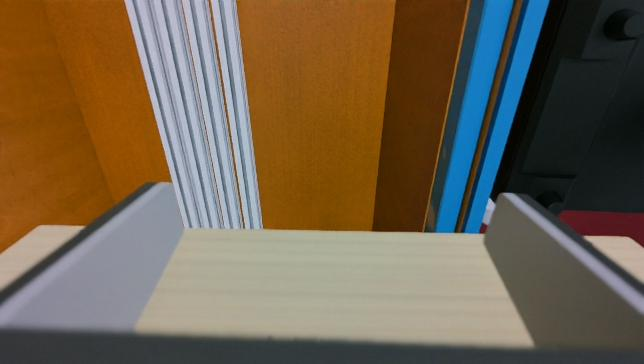

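{"fn": "move", "kwargs": {
  "base": {"turn_rad_s": 0.1, "for_s": 0.2}
}}

{"fn": "move", "kwargs": {
  "base": {"x_m_s": 0.1, "for_s": 0.48}
}}

{"fn": "move", "kwargs": {
  "joints": {"torso_pitch_rad": 0.60, "torso_squat_rad": 0.4, "torso_shift_rad": 0.109},
  "min_time_s": 4,
  "cameras": ["all"]
}}

Scene clock: 586.43 s.
Joint torques (N m): left_arm=[-29.03 -12.83 19.04 -9.28 4.13 -5.62 -0.31] | right_arm=[-34.41 13.45 -15.69 -8.32 -4.04 -5.53 0.06]
External joint torques (N m): left_arm=[-7.58 -19.94 13.24 -10.79 4.16 -5.51 -0.31] | right_arm=[-13.04 19.97 -10.63 -9.93 -4.26 -5.47 0.06]
Wrist force (N): left_arm=[2.6 34.9 -15.9] | right_arm=[-2.1 -35.1 -14.1]
Wrist torque (N m): left_arm=[-0.72 0.33 0.53] | right_arm=[0.75 -0.10 -0.04]
Wrist force, peak (N): left_arm=[1.7 36.2 -17.6] | right_arm=[-3.3 -36.0 -14.3]
move: done
base_odometry: x=+0.484 y=-0.160 heading=-0.043
lidar_m: 0.31 0.34 0.47 1.54 2.37 1.60 1.48 1.51 1.94 4.26 0.46 0.34
base_status: done (sent for 0.2 of 0.2 s)
joint_positions: torso_squat_rad=+0.000 torso_shift_rad=+0.100 torso_pitch_rad=+0.561 torso_yaw_rad=+0.000 left_shoulder_pitch_rad=-1.671 left_shoulder_roll_rad=+0.601 left_shoulder_yaw_rad=-1.752 left_elbow_rad=-0.863 left_forearm_roll_rad=+1.625 left_wrist_pitch_rad=+0.847 left_hand_roll_rad=+0.756 left_gripper_m=+0.099 right_shoulder_pitch_rad=-1.684 right_shoulder_roll_rad=-0.516 right_shoulder_yaw_rad=+1.747 right_elbow_rad=-0.794 right_forearm_roll_rad=-1.630 right_wrist_pitch_rad=+0.870 right_hand_roll_rad=-0.773 right_gripper_m=+0.099 head_pan_rad=+0.000 head_tilt_rad=+0.450
joint_status: not commanded
wheel_motors_off: 0
motor_effort: left_wheel=-16(35) right_wheel=+5(21)
chest: x=+0.0067 y=+0.0001 z=+1.2390 quat_wxyz=(+0.961, +0.000, +0.277, +0.000) (m; base frame)
left_hand: x=+0.4762 y=+0.1424 z=+0.7966 quat_wxyz=(+1.000, +0.004, -0.019, -0.001) (m; base frame)
right_hand: x=+0.4760 y=-0.1132 z=+0.7963 quat_wxyz=(+1.000, -0.004, -0.019, +0.001) (m; base frame)
pictures: none

Scene clock: 587.43 s.
Joint torques (N m): left_arm=[-28.93 -12.97 18.99 -9.24 4.15 -5.64 -0.28] | right_arm=[-34.28 12.81 -15.43 -8.28 -4.07 -5.43 -0.06]
External joint torques (N m): left_arm=[-7.49 -20.08 13.18 -10.74 4.18 -5.52 -0.28] | right_arm=[-12.91 19.32 -10.36 -9.88 -4.29 -5.37 -0.06]
Wrist force (N): left_arm=[2.4 35.6 -17.1] | right_arm=[-2.3 -34.5 -14.6]
Wrist torque (N m): left_arm=[-0.76 0.33 0.51] | right_arm=[0.72 -0.09 -0.02]
Wrist force, peak (N): left_arm=[2.6 36.2 -17.4] | right_arm=[-3.3 -35.3 -13.5]
move: done
base_odometry: x=+0.531 y=-0.162 heading=-0.042
lidar_m: 0.27 0.28 0.40 1.54 2.44 1.65 1.53 1.57 2.00 4.39 0.40 0.30
base_status: done (sent for 0.47 of 0.47 s)
joint_positions: torso_squat_rad=+0.000 torso_shift_rad=+0.100 torso_pitch_rad=+0.561 torso_yaw_rad=+0.000 left_shoulder_pitch_rad=-1.671 left_shoulder_roll_rad=+0.601 left_shoulder_yaw_rad=-1.752 left_elbow_rad=-0.863 left_forearm_roll_rad=+1.625 left_wrist_pitch_rad=+0.847 left_hand_roll_rad=+0.756 left_gripper_m=+0.099 right_shoulder_pitch_rad=-1.684 right_shoulder_roll_rad=-0.516 right_shoulder_yaw_rad=+1.747 right_elbow_rad=-0.794 right_forearm_roll_rad=-1.630 right_wrist_pitch_rad=+0.870 right_hand_roll_rad=-0.773 right_gripper_m=+0.099 head_pan_rad=+0.000 head_tilt_rad=+0.450
joint_status: not commanded
wheel_motors_off: 0
motor_effort: left_wheel=+0(27) right_wheel=+0(40)
chest: x=+0.0068 y=+0.0001 z=+1.2390 quat_wxyz=(+0.961, +0.000, +0.277, +0.000) (m; base frame)
left_hand: x=+0.4762 y=+0.1424 z=+0.7966 quat_wxyz=(+1.000, +0.004, -0.019, -0.001) (m; base frame)
right_hand: x=+0.4760 y=-0.1132 z=+0.7962 quat_wxyz=(+1.000, -0.004, -0.019, +0.001) (m; base frame)
pictures: none

Scene clock: 591.73 s.
Joint torques (N m): left_arm=[-28.07 -13.37 18.95 -9.63 4.38 -5.57 -0.33] | right_arm=[-33.79 13.43 -15.6 -8.56 -4.15 -5.34 0.04]
External joint torques (N m): left_arm=[-7.19 -20.22 13.29 -10.88 4.37 -5.51 -0.33] | right_arm=[-12.96 19.65 -10.65 -9.92 -4.33 -5.34 0.04]
Wrist force (N): left_arm=[2.7 35.8 -17.0] | right_arm=[-2.1 -34.7 -14.4]
Wrist torque (N m): left_arm=[-0.77 0.30 0.53] | right_arm=[0.77 -0.10 -0.01]
Wrist force, peak (N): left_arm=[2.8 36.1 -17.1] | right_arm=[-2.2 -35.1 -14.5]
move: done
base_odometry: x=+0.531 y=-0.162 heading=-0.042
lidar_m: 0.26 0.28 0.40 1.53 2.43 1.65 1.53 1.56 2.01 4.38 0.39 0.29
base_status: not commanded
joint_positions: torso_squat_rad=+0.400 torso_shift_rad=+0.109 torso_pitch_rad=+0.601 torso_yaw_rad=+0.000 left_shoulder_pitch_rad=-1.671 left_shoulder_roll_rad=+0.601 left_shoulder_yaw_rad=-1.752 left_elbow_rad=-0.863 left_forearm_roll_rad=+1.625 left_wrist_pitch_rad=+0.847 left_hand_roll_rad=+0.756 left_gripper_m=+0.099 right_shoulder_pitch_rad=-1.684 right_shoulder_roll_rad=-0.516 right_shoulder_yaw_rad=+1.747 right_elbow_rad=-0.794 right_forearm_roll_rad=-1.630 right_wrist_pitch_rad=+0.870 right_hand_roll_rad=-0.773 right_gripper_m=+0.099 head_pan_rad=+0.000 head_tilt_rad=+0.450
joint_status: all done
wheel_motors_off: 0
motor_effort: left_wheel=+1(2) right_wheel=+1(3)
chest: x=+0.0172 y=+0.0001 z=+1.1767 quat_wxyz=(+0.955, +0.000, +0.296, +0.000) (m; base frame)
left_hand: x=+0.4687 y=+0.1423 z=+0.7160 quat_wxyz=(+1.000, +0.004, +0.001, -0.001) (m; base frame)
right_hand: x=+0.4685 y=-0.1132 z=+0.7157 quat_wxyz=(+1.000, -0.004, +0.001, +0.001) (m; base frame)
pictures: head_camera, left_wrist_camera, right_wrist_camera
camera_calibration:
head_camera: T_world_to_cam=[[-0.0120288, -0.999504, -0.0290999, 0.0395793], [-0.837817, 0.02596, -0.545334, 0.900909], [0.545819, 0.0178206, -0.837713, 0.977701], [0, 0, 0, 1]] pos_world=[0.221625, -0.00125113, 1.31148]
left_wrist_camera: T_world_to_cam=[[0.999642, 0.0248712, -0.00990984, -0.465545], [0.0266642, -0.891566, 0.452104, -0.180231], [0.00240911, -0.452206, -0.89191, 0.77437], [0, 0, 0, 1]] pos_world=[0.468318, 0.201066, 0.767538]
right_wrist_camera: T_world_to_cam=[[-0.999224, -0.0311061, -0.0241432, 0.480672], [-0.039014, 0.865067, 0.500138, -0.214617], [0.00532818, 0.500692, -0.865609, 0.745946], [0, 0, 0, 1]] pos_world=[0.467952, -0.17288, 0.764641]

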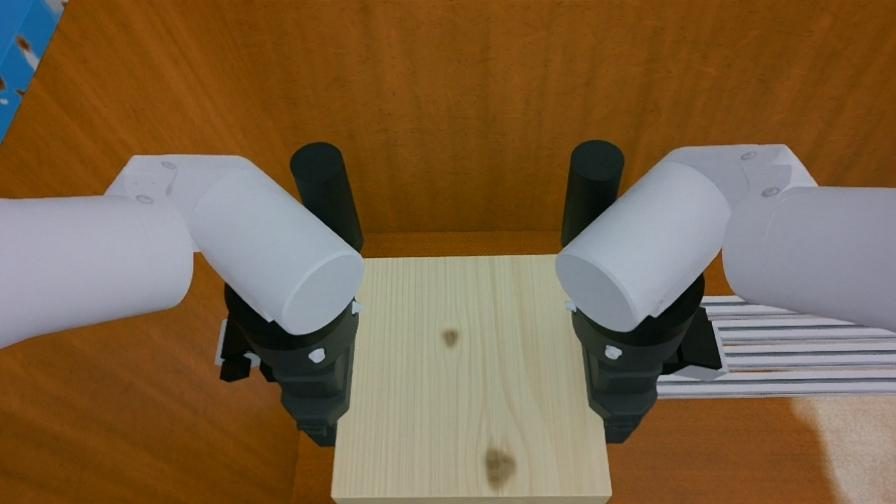

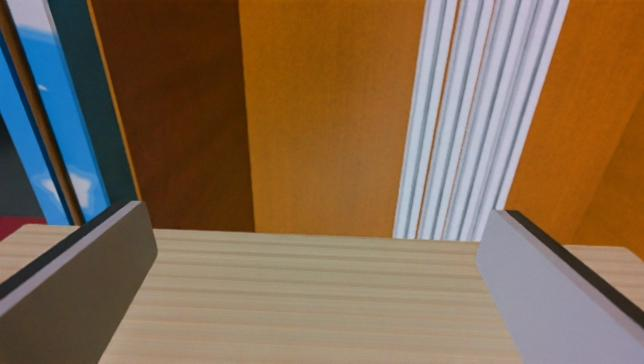

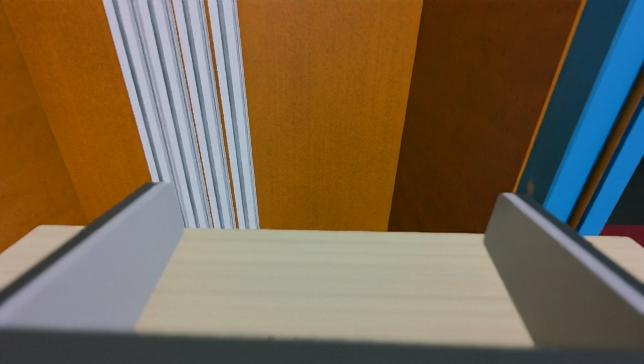

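{"fn": "move", "kwargs": {
  "joints": {"torso_pitch_rad": 0.60, "torso_squat_rad": 0.8, "torso_shift_rad": 0.144},
  "min_time_s": 4,
  "cameras": ["all"]
}}

Scene clock: 599.80 s.
Joint torques (N m): left_arm=[-28.19 -13.38 18.97 -9.55 4.26 -5.6 -0.3] | right_arm=[-33.66 13.49 -15.27 -8.73 -4.21 -5.34 0.07]
External joint torques (N m): left_arm=[-7.31 -20.24 13.31 -10.8 4.24 -5.54 -0.31] | right_arm=[-12.82 19.71 -10.32 -10.09 -4.39 -5.34 0.07]
Wrist force (N): left_arm=[3.6 35.4 -16.8] | right_arm=[-1.7 -34.8 -14.4]
Wrist torque (N m): left_arm=[-0.77 0.41 0.51] | right_arm=[0.76 -0.07 0.04]
Wrist force, peak (N): left_arm=[3.5 36.4 -17.0] | right_arm=[-2.1 -35.1 -14.9]
move: done
base_odometry: x=+0.531 y=-0.162 heading=-0.042
lidar_m: 0.27 0.28 0.40 1.54 2.43 1.63 1.53 1.57 2.00 4.37 0.39 0.29
base_status: not commanded
joint_positions: torso_squat_rad=+0.800 torso_shift_rad=+0.144 torso_pitch_rad=+0.601 torso_yaw_rad=+0.000 left_shoulder_pitch_rad=-1.671 left_shoulder_roll_rad=+0.601 left_shoulder_yaw_rad=-1.752 left_elbow_rad=-0.863 left_forearm_roll_rad=+1.625 left_wrist_pitch_rad=+0.847 left_hand_roll_rad=+0.756 left_gripper_m=+0.099 right_shoulder_pitch_rad=-1.684 right_shoulder_roll_rad=-0.516 right_shoulder_yaw_rad=+1.747 right_elbow_rad=-0.794 right_forearm_roll_rad=-1.630 right_wrist_pitch_rad=+0.870 right_hand_roll_rad=-0.773 right_gripper_m=+0.099 head_pan_rad=+0.000 head_tilt_rad=+0.450
joint_status: all done
wheel_motors_off: 0
motor_effort: left_wheel=+2(3) right_wheel=+1(4)
chest: x=+0.0170 y=+0.0001 z=+1.0184 quat_wxyz=(+0.955, +0.000, +0.296, +0.000) (m; base frame)
left_hand: x=+0.4685 y=+0.1423 z=+0.5578 quat_wxyz=(+1.000, +0.004, +0.001, -0.001) (m; base frame)
right_hand: x=+0.4683 y=-0.1133 z=+0.5574 quat_wxyz=(+1.000, -0.004, +0.001, +0.001) (m; base frame)
pictures: head_camera, left_wrist_camera, right_wrist_camera
camera_calibration:
head_camera: T_world_to_cam=[[-0.0120288, -0.999504, -0.0290999, 0.0349704], [-0.837817, 0.02596, -0.545334, 0.814415], [0.545819, 0.0178206, -0.837713, 0.8452], [0, 0, 0, 1]] pos_world=[0.221425, -0.00125113, 1.15318]
left_wrist_camera: T_world_to_cam=[[0.999642, 0.0248712, -0.00990984, -0.466913], [0.0266642, -0.891566, 0.452104, -0.108703], [0.00240911, -0.452206, -0.89191, 0.63327], [0, 0, 0, 1]] pos_world=[0.468118, 0.201066, 0.609338]
right_wrist_camera: T_world_to_cam=[[-0.999224, -0.0311061, -0.0241432, 0.476651], [-0.039014, 0.865067, 0.500138, -0.135453], [0.00532818, 0.500692, -0.865609, 0.608921], [0, 0, 0, 1]] pos_world=[0.467752, -0.17288, 0.606341]

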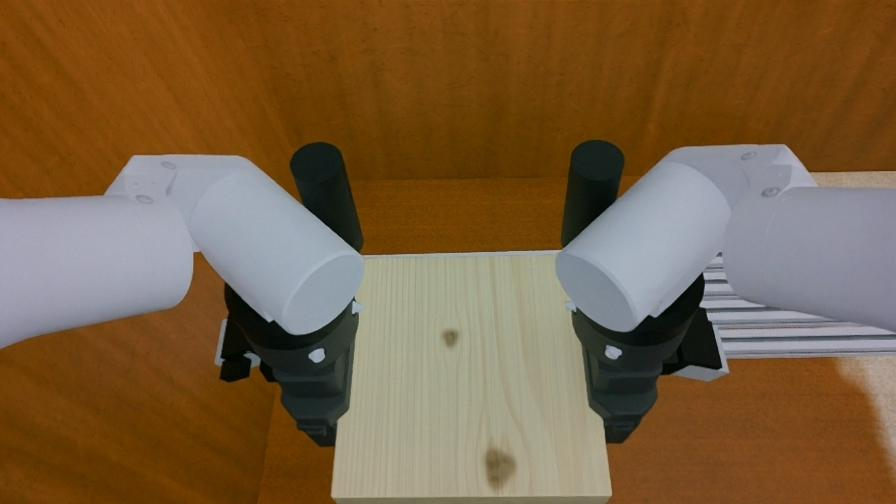

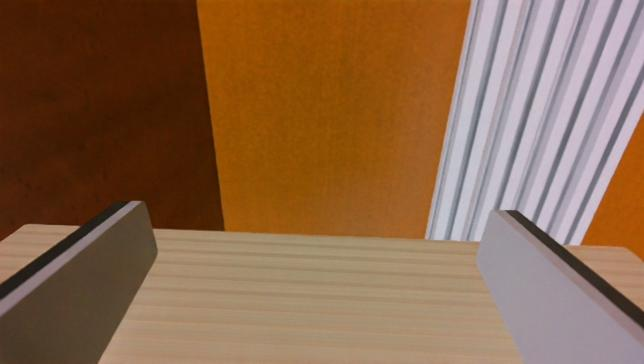

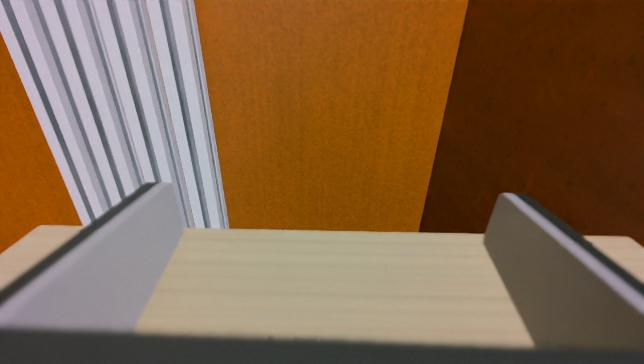

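{"fn": "move", "kwargs": {
  "joints": {"torso_pitch_rad": 0.60, "torso_squat_rad": 1.0, "torso_shift_rad": 0.186},
  "min_time_s": 3,
  "cameras": ["left_wrist_camera", "right_wrist_camera"]
}}

{"fn": "move", "kwargs": {
  "joints": {"torso_pitch_rad": 0.60, "torso_squat_rad": 1.1, "torso_shift_rad": 0.222},
  "min_time_s": 2.5,
  "cameras": ["all"]
}}

Scene clock: 605.37 s.
Joint torques (N m): left_arm=[-28.15 -13.36 18.99 -9.69 4.25 -5.68 -0.37] | right_arm=[-34.01 13.28 -15.37 -8.52 -3.99 -5.29 -0.04]
External joint torques (N m): left_arm=[-7.27 -20.22 13.33 -10.93 4.23 -5.62 -0.37] | right_arm=[-13.17 19.5 -10.42 -9.89 -4.17 -5.28 -0.04]
Wrist force (N): left_arm=[2.7 35.6 -16.7] | right_arm=[-2.0 -34.5 -15.2]
Wrist torque (N m): left_arm=[-0.70 0.29 0.54] | right_arm=[0.72 -0.10 0.03]
Wrist force, peak (N): left_arm=[2.5 35.9 -17.4] | right_arm=[-1.4 -35.4 -14.7]
move: done
base_odometry: x=+0.531 y=-0.162 heading=-0.043
lidar_m: 0.27 0.29 0.40 1.54 2.43 1.64 1.52 1.56 2.01 4.38 0.39 0.29
base_status: not commanded
joint_positions: torso_squat_rad=+1.000 torso_shift_rad=+0.186 torso_pitch_rad=+0.601 torso_yaw_rad=+0.000 left_shoulder_pitch_rad=-1.671 left_shoulder_roll_rad=+0.601 left_shoulder_yaw_rad=-1.752 left_elbow_rad=-0.863 left_forearm_roll_rad=+1.625 left_wrist_pitch_rad=+0.847 left_hand_roll_rad=+0.756 left_gripper_m=+0.099 right_shoulder_pitch_rad=-1.684 right_shoulder_roll_rad=-0.516 right_shoulder_yaw_rad=+1.747 right_elbow_rad=-0.794 right_forearm_roll_rad=-1.630 right_wrist_pitch_rad=+0.870 right_hand_roll_rad=-0.773 right_gripper_m=+0.099 head_pan_rad=+0.000 head_tilt_rad=+0.450
joint_status: all done
wheel_motors_off: 0
motor_effort: left_wheel=+1(3) right_wheel=+1(4)
chest: x=+0.0169 y=+0.0001 z=+0.9075 quat_wxyz=(+0.955, +0.000, +0.296, +0.000) (m; base frame)
left_hand: x=+0.4684 y=+0.1423 z=+0.4468 quat_wxyz=(+1.000, +0.004, +0.001, -0.001) (m; base frame)
right_hand: x=+0.4682 y=-0.1133 z=+0.4465 quat_wxyz=(+1.000, -0.004, +0.001, +0.001) (m; base frame)
pictures: left_wrist_camera, right_wrist_camera
camera_calibration:
left_wrist_camera: T_world_to_cam=[[0.999642, 0.0248712, -0.00990984, -0.46791], [0.0266642, -0.891566, 0.452104, -0.058606], [0.00240911, -0.452206, -0.89191, 0.534223], [0, 0, 0, 1]] pos_world=[0.468018, 0.200966, 0.498338]
right_wrist_camera: T_world_to_cam=[[-0.999224, -0.0311061, -0.0241432, 0.473873], [-0.039014, 0.865067, 0.500138, -0.0799914], [0.00532818, 0.500692, -0.865609, 0.512926], [0, 0, 0, 1]] pos_world=[0.467652, -0.17288, 0.495441]

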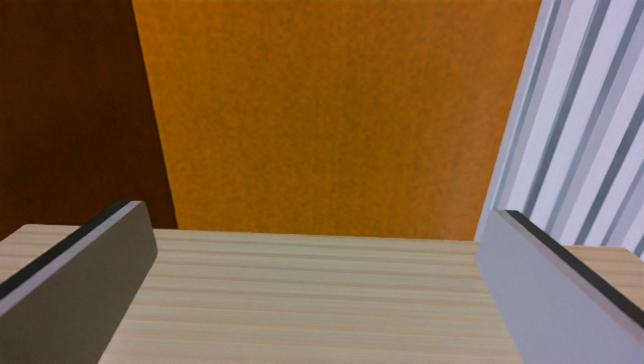

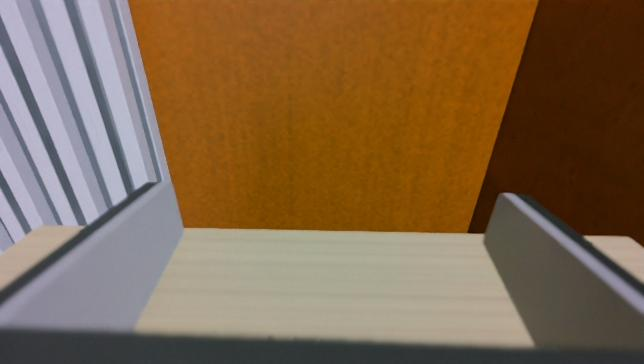

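Scene clock: 608.17 s.
Joint torques (N m): left_arm=[-28.25 -13.53 19.05 -9.52 4.22 -5.69 -0.44] | right_arm=[-34.29 13.77 -15.43 -8.45 -4.15 -5.35 0.12]
External joint torques (N m): left_arm=[-7.37 -20.38 13.39 -10.77 4.21 -5.63 -0.44] | right_arm=[-13.45 19.99 -10.48 -9.81 -4.33 -5.34 0.12]
Wrist force (N): left_arm=[2.3 35.5 -16.7] | right_arm=[-1.7 -34.7 -14.6]
Wrist torque (N m): left_arm=[-0.74 0.25 0.52] | right_arm=[0.72 -0.07 0.06]
Wrist force, peak (N): left_arm=[1.7 36.1 -17.1] | right_arm=[-1.8 -34.9 -14.4]
move: done
base_odometry: x=+0.531 y=-0.162 heading=-0.043
lidar_m: 0.27 0.29 0.40 1.55 2.44 1.64 1.54 1.57 2.00 4.38 0.40 0.29
base_status: not commanded
joint_positions: torso_squat_rad=+1.100 torso_shift_rad=+0.222 torso_pitch_rad=+0.601 torso_yaw_rad=+0.000 left_shoulder_pitch_rad=-1.671 left_shoulder_roll_rad=+0.601 left_shoulder_yaw_rad=-1.752 left_elbow_rad=-0.863 left_forearm_roll_rad=+1.625 left_wrist_pitch_rad=+0.847 left_hand_roll_rad=+0.756 left_gripper_m=+0.099 right_shoulder_pitch_rad=-1.684 right_shoulder_roll_rad=-0.516 right_shoulder_yaw_rad=+1.747 right_elbow_rad=-0.794 right_forearm_roll_rad=-1.630 right_wrist_pitch_rad=+0.870 right_hand_roll_rad=-0.773 right_gripper_m=+0.099 head_pan_rad=+0.000 head_tilt_rad=+0.450
joint_status: all done
wheel_motors_off: 0
motor_effort: left_wheel=+2(3) right_wheel=+4(4)
chest: x=+0.0169 y=+0.0001 z=+0.8455 quat_wxyz=(+0.955, +0.000, +0.296, +0.000) (m; base frame)
left_hand: x=+0.4684 y=+0.1423 z=+0.3849 quat_wxyz=(+1.000, +0.004, +0.001, -0.001) (m; base frame)
right_hand: x=+0.4682 y=-0.1133 z=+0.3846 quat_wxyz=(+1.000, -0.004, +0.001, +0.001) (m; base frame)
pictures: head_camera, left_wrist_camera, right_wrist_camera
camera_calibration:
head_camera: T_world_to_cam=[[-0.0120298, -0.999504, -0.0291009, 0.0299378], [-0.83777, 0.0259628, -0.545405, 0.720018], [0.54589, 0.0178188, -0.837667, 0.700407], [0, 0, 0, 1]] pos_world=[0.221225, -0.00125112, 0.980281]
left_wrist_camera: T_world_to_cam=[[0.999642, 0.0248712, -0.00990984, -0.468524], [0.0266642, -0.891566, 0.452104, -0.0306207], [0.00240911, -0.452206, -0.89191, 0.479014], [0, 0, 0, 1]] pos_world=[0.468018, 0.200966, 0.436438]
right_wrist_camera: T_world_to_cam=[[-0.999224, -0.0310568, -0.0242302, 0.472423], [-0.0390149, 0.865068, 0.500134, -0.0489807], [0.00542817, 0.500692, -0.865609, 0.459211], [0, 0, 0, 1]] pos_world=[0.467652, -0.172879, 0.433441]

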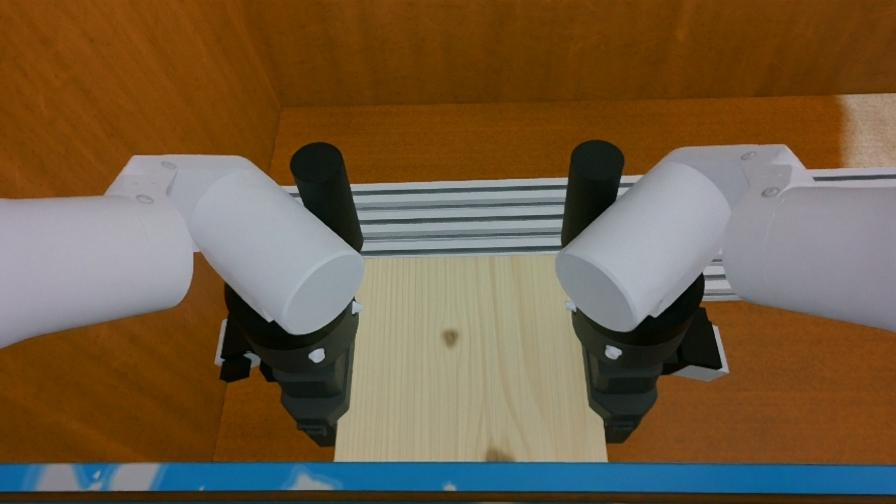

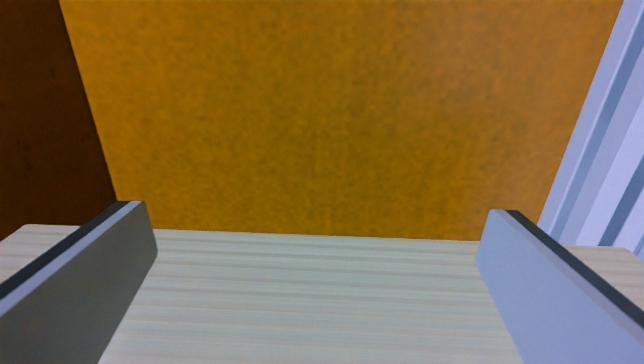

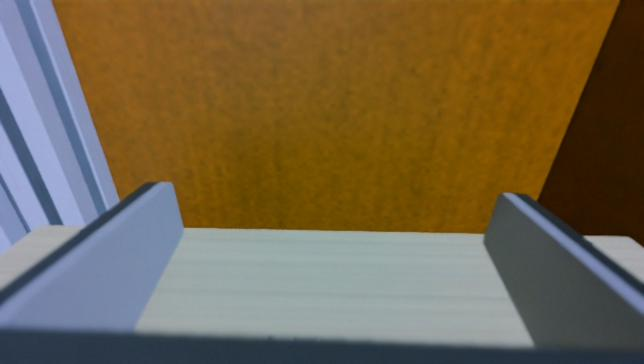

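{"fn": "move", "kwargs": {
  "joints": {"torso_pitch_rad": 0.60, "torso_squat_rad": 1.165, "torso_shift_rad": 0.256},
  "min_time_s": 2.5
}}

{"fn": "move", "kwargs": {
  "joints": {"torso_pitch_rad": 0.60, "torso_squat_rad": 1.18, "torso_shift_rad": 0.265},
  "min_time_s": 1.5,
  "cameras": ["left_wrist_camera", "right_wrist_camera"]
}}

Scene clock: 612.80 s.
Joint torques (N m): left_arm=[-28.3 -13.5 18.93 -9.61 4.15 -5.61 -0.42] | right_arm=[-33.73 13.26 -15.42 -8.66 -4.19 -5.4 0.08]
External joint torques (N m): left_arm=[-7.42 -20.35 13.27 -10.85 4.14 -5.56 -0.42] | right_arm=[-12.9 19.48 -10.47 -10.02 -4.37 -5.4 0.08]
Wrist force (N): left_arm=[2.5 35.4 -16.4] | right_arm=[-1.7 -34.7 -13.9]
Wrist torque (N m): left_arm=[-0.73 0.26 0.50] | right_arm=[0.71 -0.09 0.00]
Wrist force, peak (N): left_arm=[2.2 36.0 -17.6] | right_arm=[-1.9 -35.1 -14.9]
move: done
base_odometry: x=+0.531 y=-0.162 heading=-0.043
lidar_m: 0.27 0.28 0.39 1.54 2.44 1.64 1.52 1.56 2.00 4.39 0.40 0.29
base_status: not commanded
joint_positions: torso_squat_rad=+1.165 torso_shift_rad=+0.256 torso_pitch_rad=+0.601 torso_yaw_rad=+0.000 left_shoulder_pitch_rad=-1.671 left_shoulder_roll_rad=+0.601 left_shoulder_yaw_rad=-1.752 left_elbow_rad=-0.863 left_forearm_roll_rad=+1.625 left_wrist_pitch_rad=+0.847 left_hand_roll_rad=+0.756 left_gripper_m=+0.099 right_shoulder_pitch_rad=-1.684 right_shoulder_roll_rad=-0.516 right_shoulder_yaw_rad=+1.747 right_elbow_rad=-0.794 right_forearm_roll_rad=-1.630 right_wrist_pitch_rad=+0.870 right_hand_roll_rad=-0.773 right_gripper_m=+0.099 head_pan_rad=+0.000 head_tilt_rad=+0.450
joint_status: all done
wheel_motors_off: 0
motor_effort: left_wheel=+3(3) right_wheel=+3(3)
chest: x=+0.0169 y=+0.0001 z=+0.8031 quat_wxyz=(+0.955, +0.000, +0.296, +0.000) (m; base frame)
left_hand: x=+0.4684 y=+0.1423 z=+0.3425 quat_wxyz=(+1.000, +0.004, +0.001, -0.001) (m; base frame)
right_hand: x=+0.4682 y=-0.1133 z=+0.3422 quat_wxyz=(+1.000, -0.004, +0.001, +0.001) (m; base frame)
pictures: none

Scene clock: 614.60 s.
Joint torques (N m): left_arm=[-28.46 -13.36 18.68 -9.6 4.26 -5.56 -0.41] | right_arm=[-33.93 13.4 -15.53 -8.61 -4.14 -5.39 0.04]
External joint torques (N m): left_arm=[-7.58 -20.22 13.02 -10.85 4.24 -5.51 -0.41] | right_arm=[-13.1 19.62 -10.58 -9.98 -4.32 -5.38 0.04]
Wrist force (N): left_arm=[2.6 35.8 -17.1] | right_arm=[-2.5 -34.3 -14.8]
Wrist torque (N m): left_arm=[-0.79 0.29 0.50] | right_arm=[0.70 -0.13 0.00]
Wrist force, peak (N): left_arm=[2.9 36.0 -17.1] | right_arm=[-2.1 -35.1 -14.8]
move: done
base_odometry: x=+0.531 y=-0.162 heading=-0.043
lidar_m: 0.26 0.29 0.40 1.54 2.44 1.65 1.54 1.57 2.01 4.39 0.41 0.28
base_status: not commanded
joint_positions: torso_squat_rad=+1.180 torso_shift_rad=+0.265 torso_pitch_rad=+0.601 torso_yaw_rad=+0.000 left_shoulder_pitch_rad=-1.671 left_shoulder_roll_rad=+0.601 left_shoulder_yaw_rad=-1.752 left_elbow_rad=-0.863 left_forearm_roll_rad=+1.625 left_wrist_pitch_rad=+0.847 left_hand_roll_rad=+0.756 left_gripper_m=+0.099 right_shoulder_pitch_rad=-1.684 right_shoulder_roll_rad=-0.516 right_shoulder_yaw_rad=+1.747 right_elbow_rad=-0.794 right_forearm_roll_rad=-1.630 right_wrist_pitch_rad=+0.870 right_hand_roll_rad=-0.773 right_gripper_m=+0.099 head_pan_rad=+0.000 head_tilt_rad=+0.450
joint_status: all done
wheel_motors_off: 0
motor_effort: left_wheel=+2(3) right_wheel=+3(3)
chest: x=+0.0168 y=+0.0001 z=+0.7932 quat_wxyz=(+0.955, +0.000, +0.296, +0.000) (m; base frame)
left_hand: x=+0.4683 y=+0.1423 z=+0.3325 quat_wxyz=(+1.000, +0.004, +0.001, -0.001) (m; base frame)
right_hand: x=+0.4681 y=-0.1133 z=+0.3322 quat_wxyz=(+1.000, -0.004, +0.001, +0.001) (m; base frame)
pictures: left_wrist_camera, right_wrist_camera
camera_calibration:
left_wrist_camera: T_world_to_cam=[[0.999641, 0.0249174, -0.00982116, -0.468986], [0.0266652, -0.891565, 0.452107, -0.00692944], [0.0025091, -0.452206, -0.89191, 0.432231], [0, 0, 0, 1]] pos_world=[0.467918, 0.200966, 0.384038]
right_wrist_camera: T_world_to_cam=[[-0.999224, -0.0310568, -0.0242302, 0.471053], [-0.0390149, 0.865068, 0.500134, -0.0227775], [0.00542817, 0.500692, -0.865609, 0.413853], [0, 0, 0, 1]] pos_world=[0.467552, -0.172879, 0.381041]

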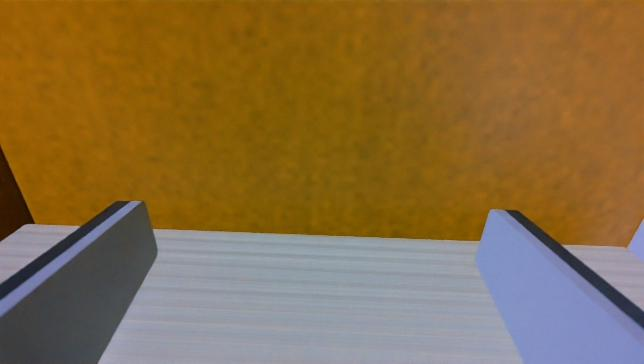

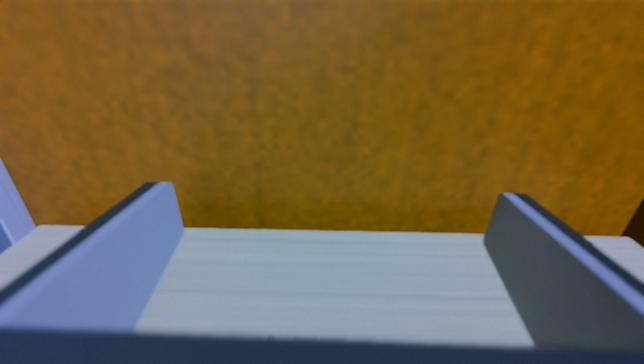

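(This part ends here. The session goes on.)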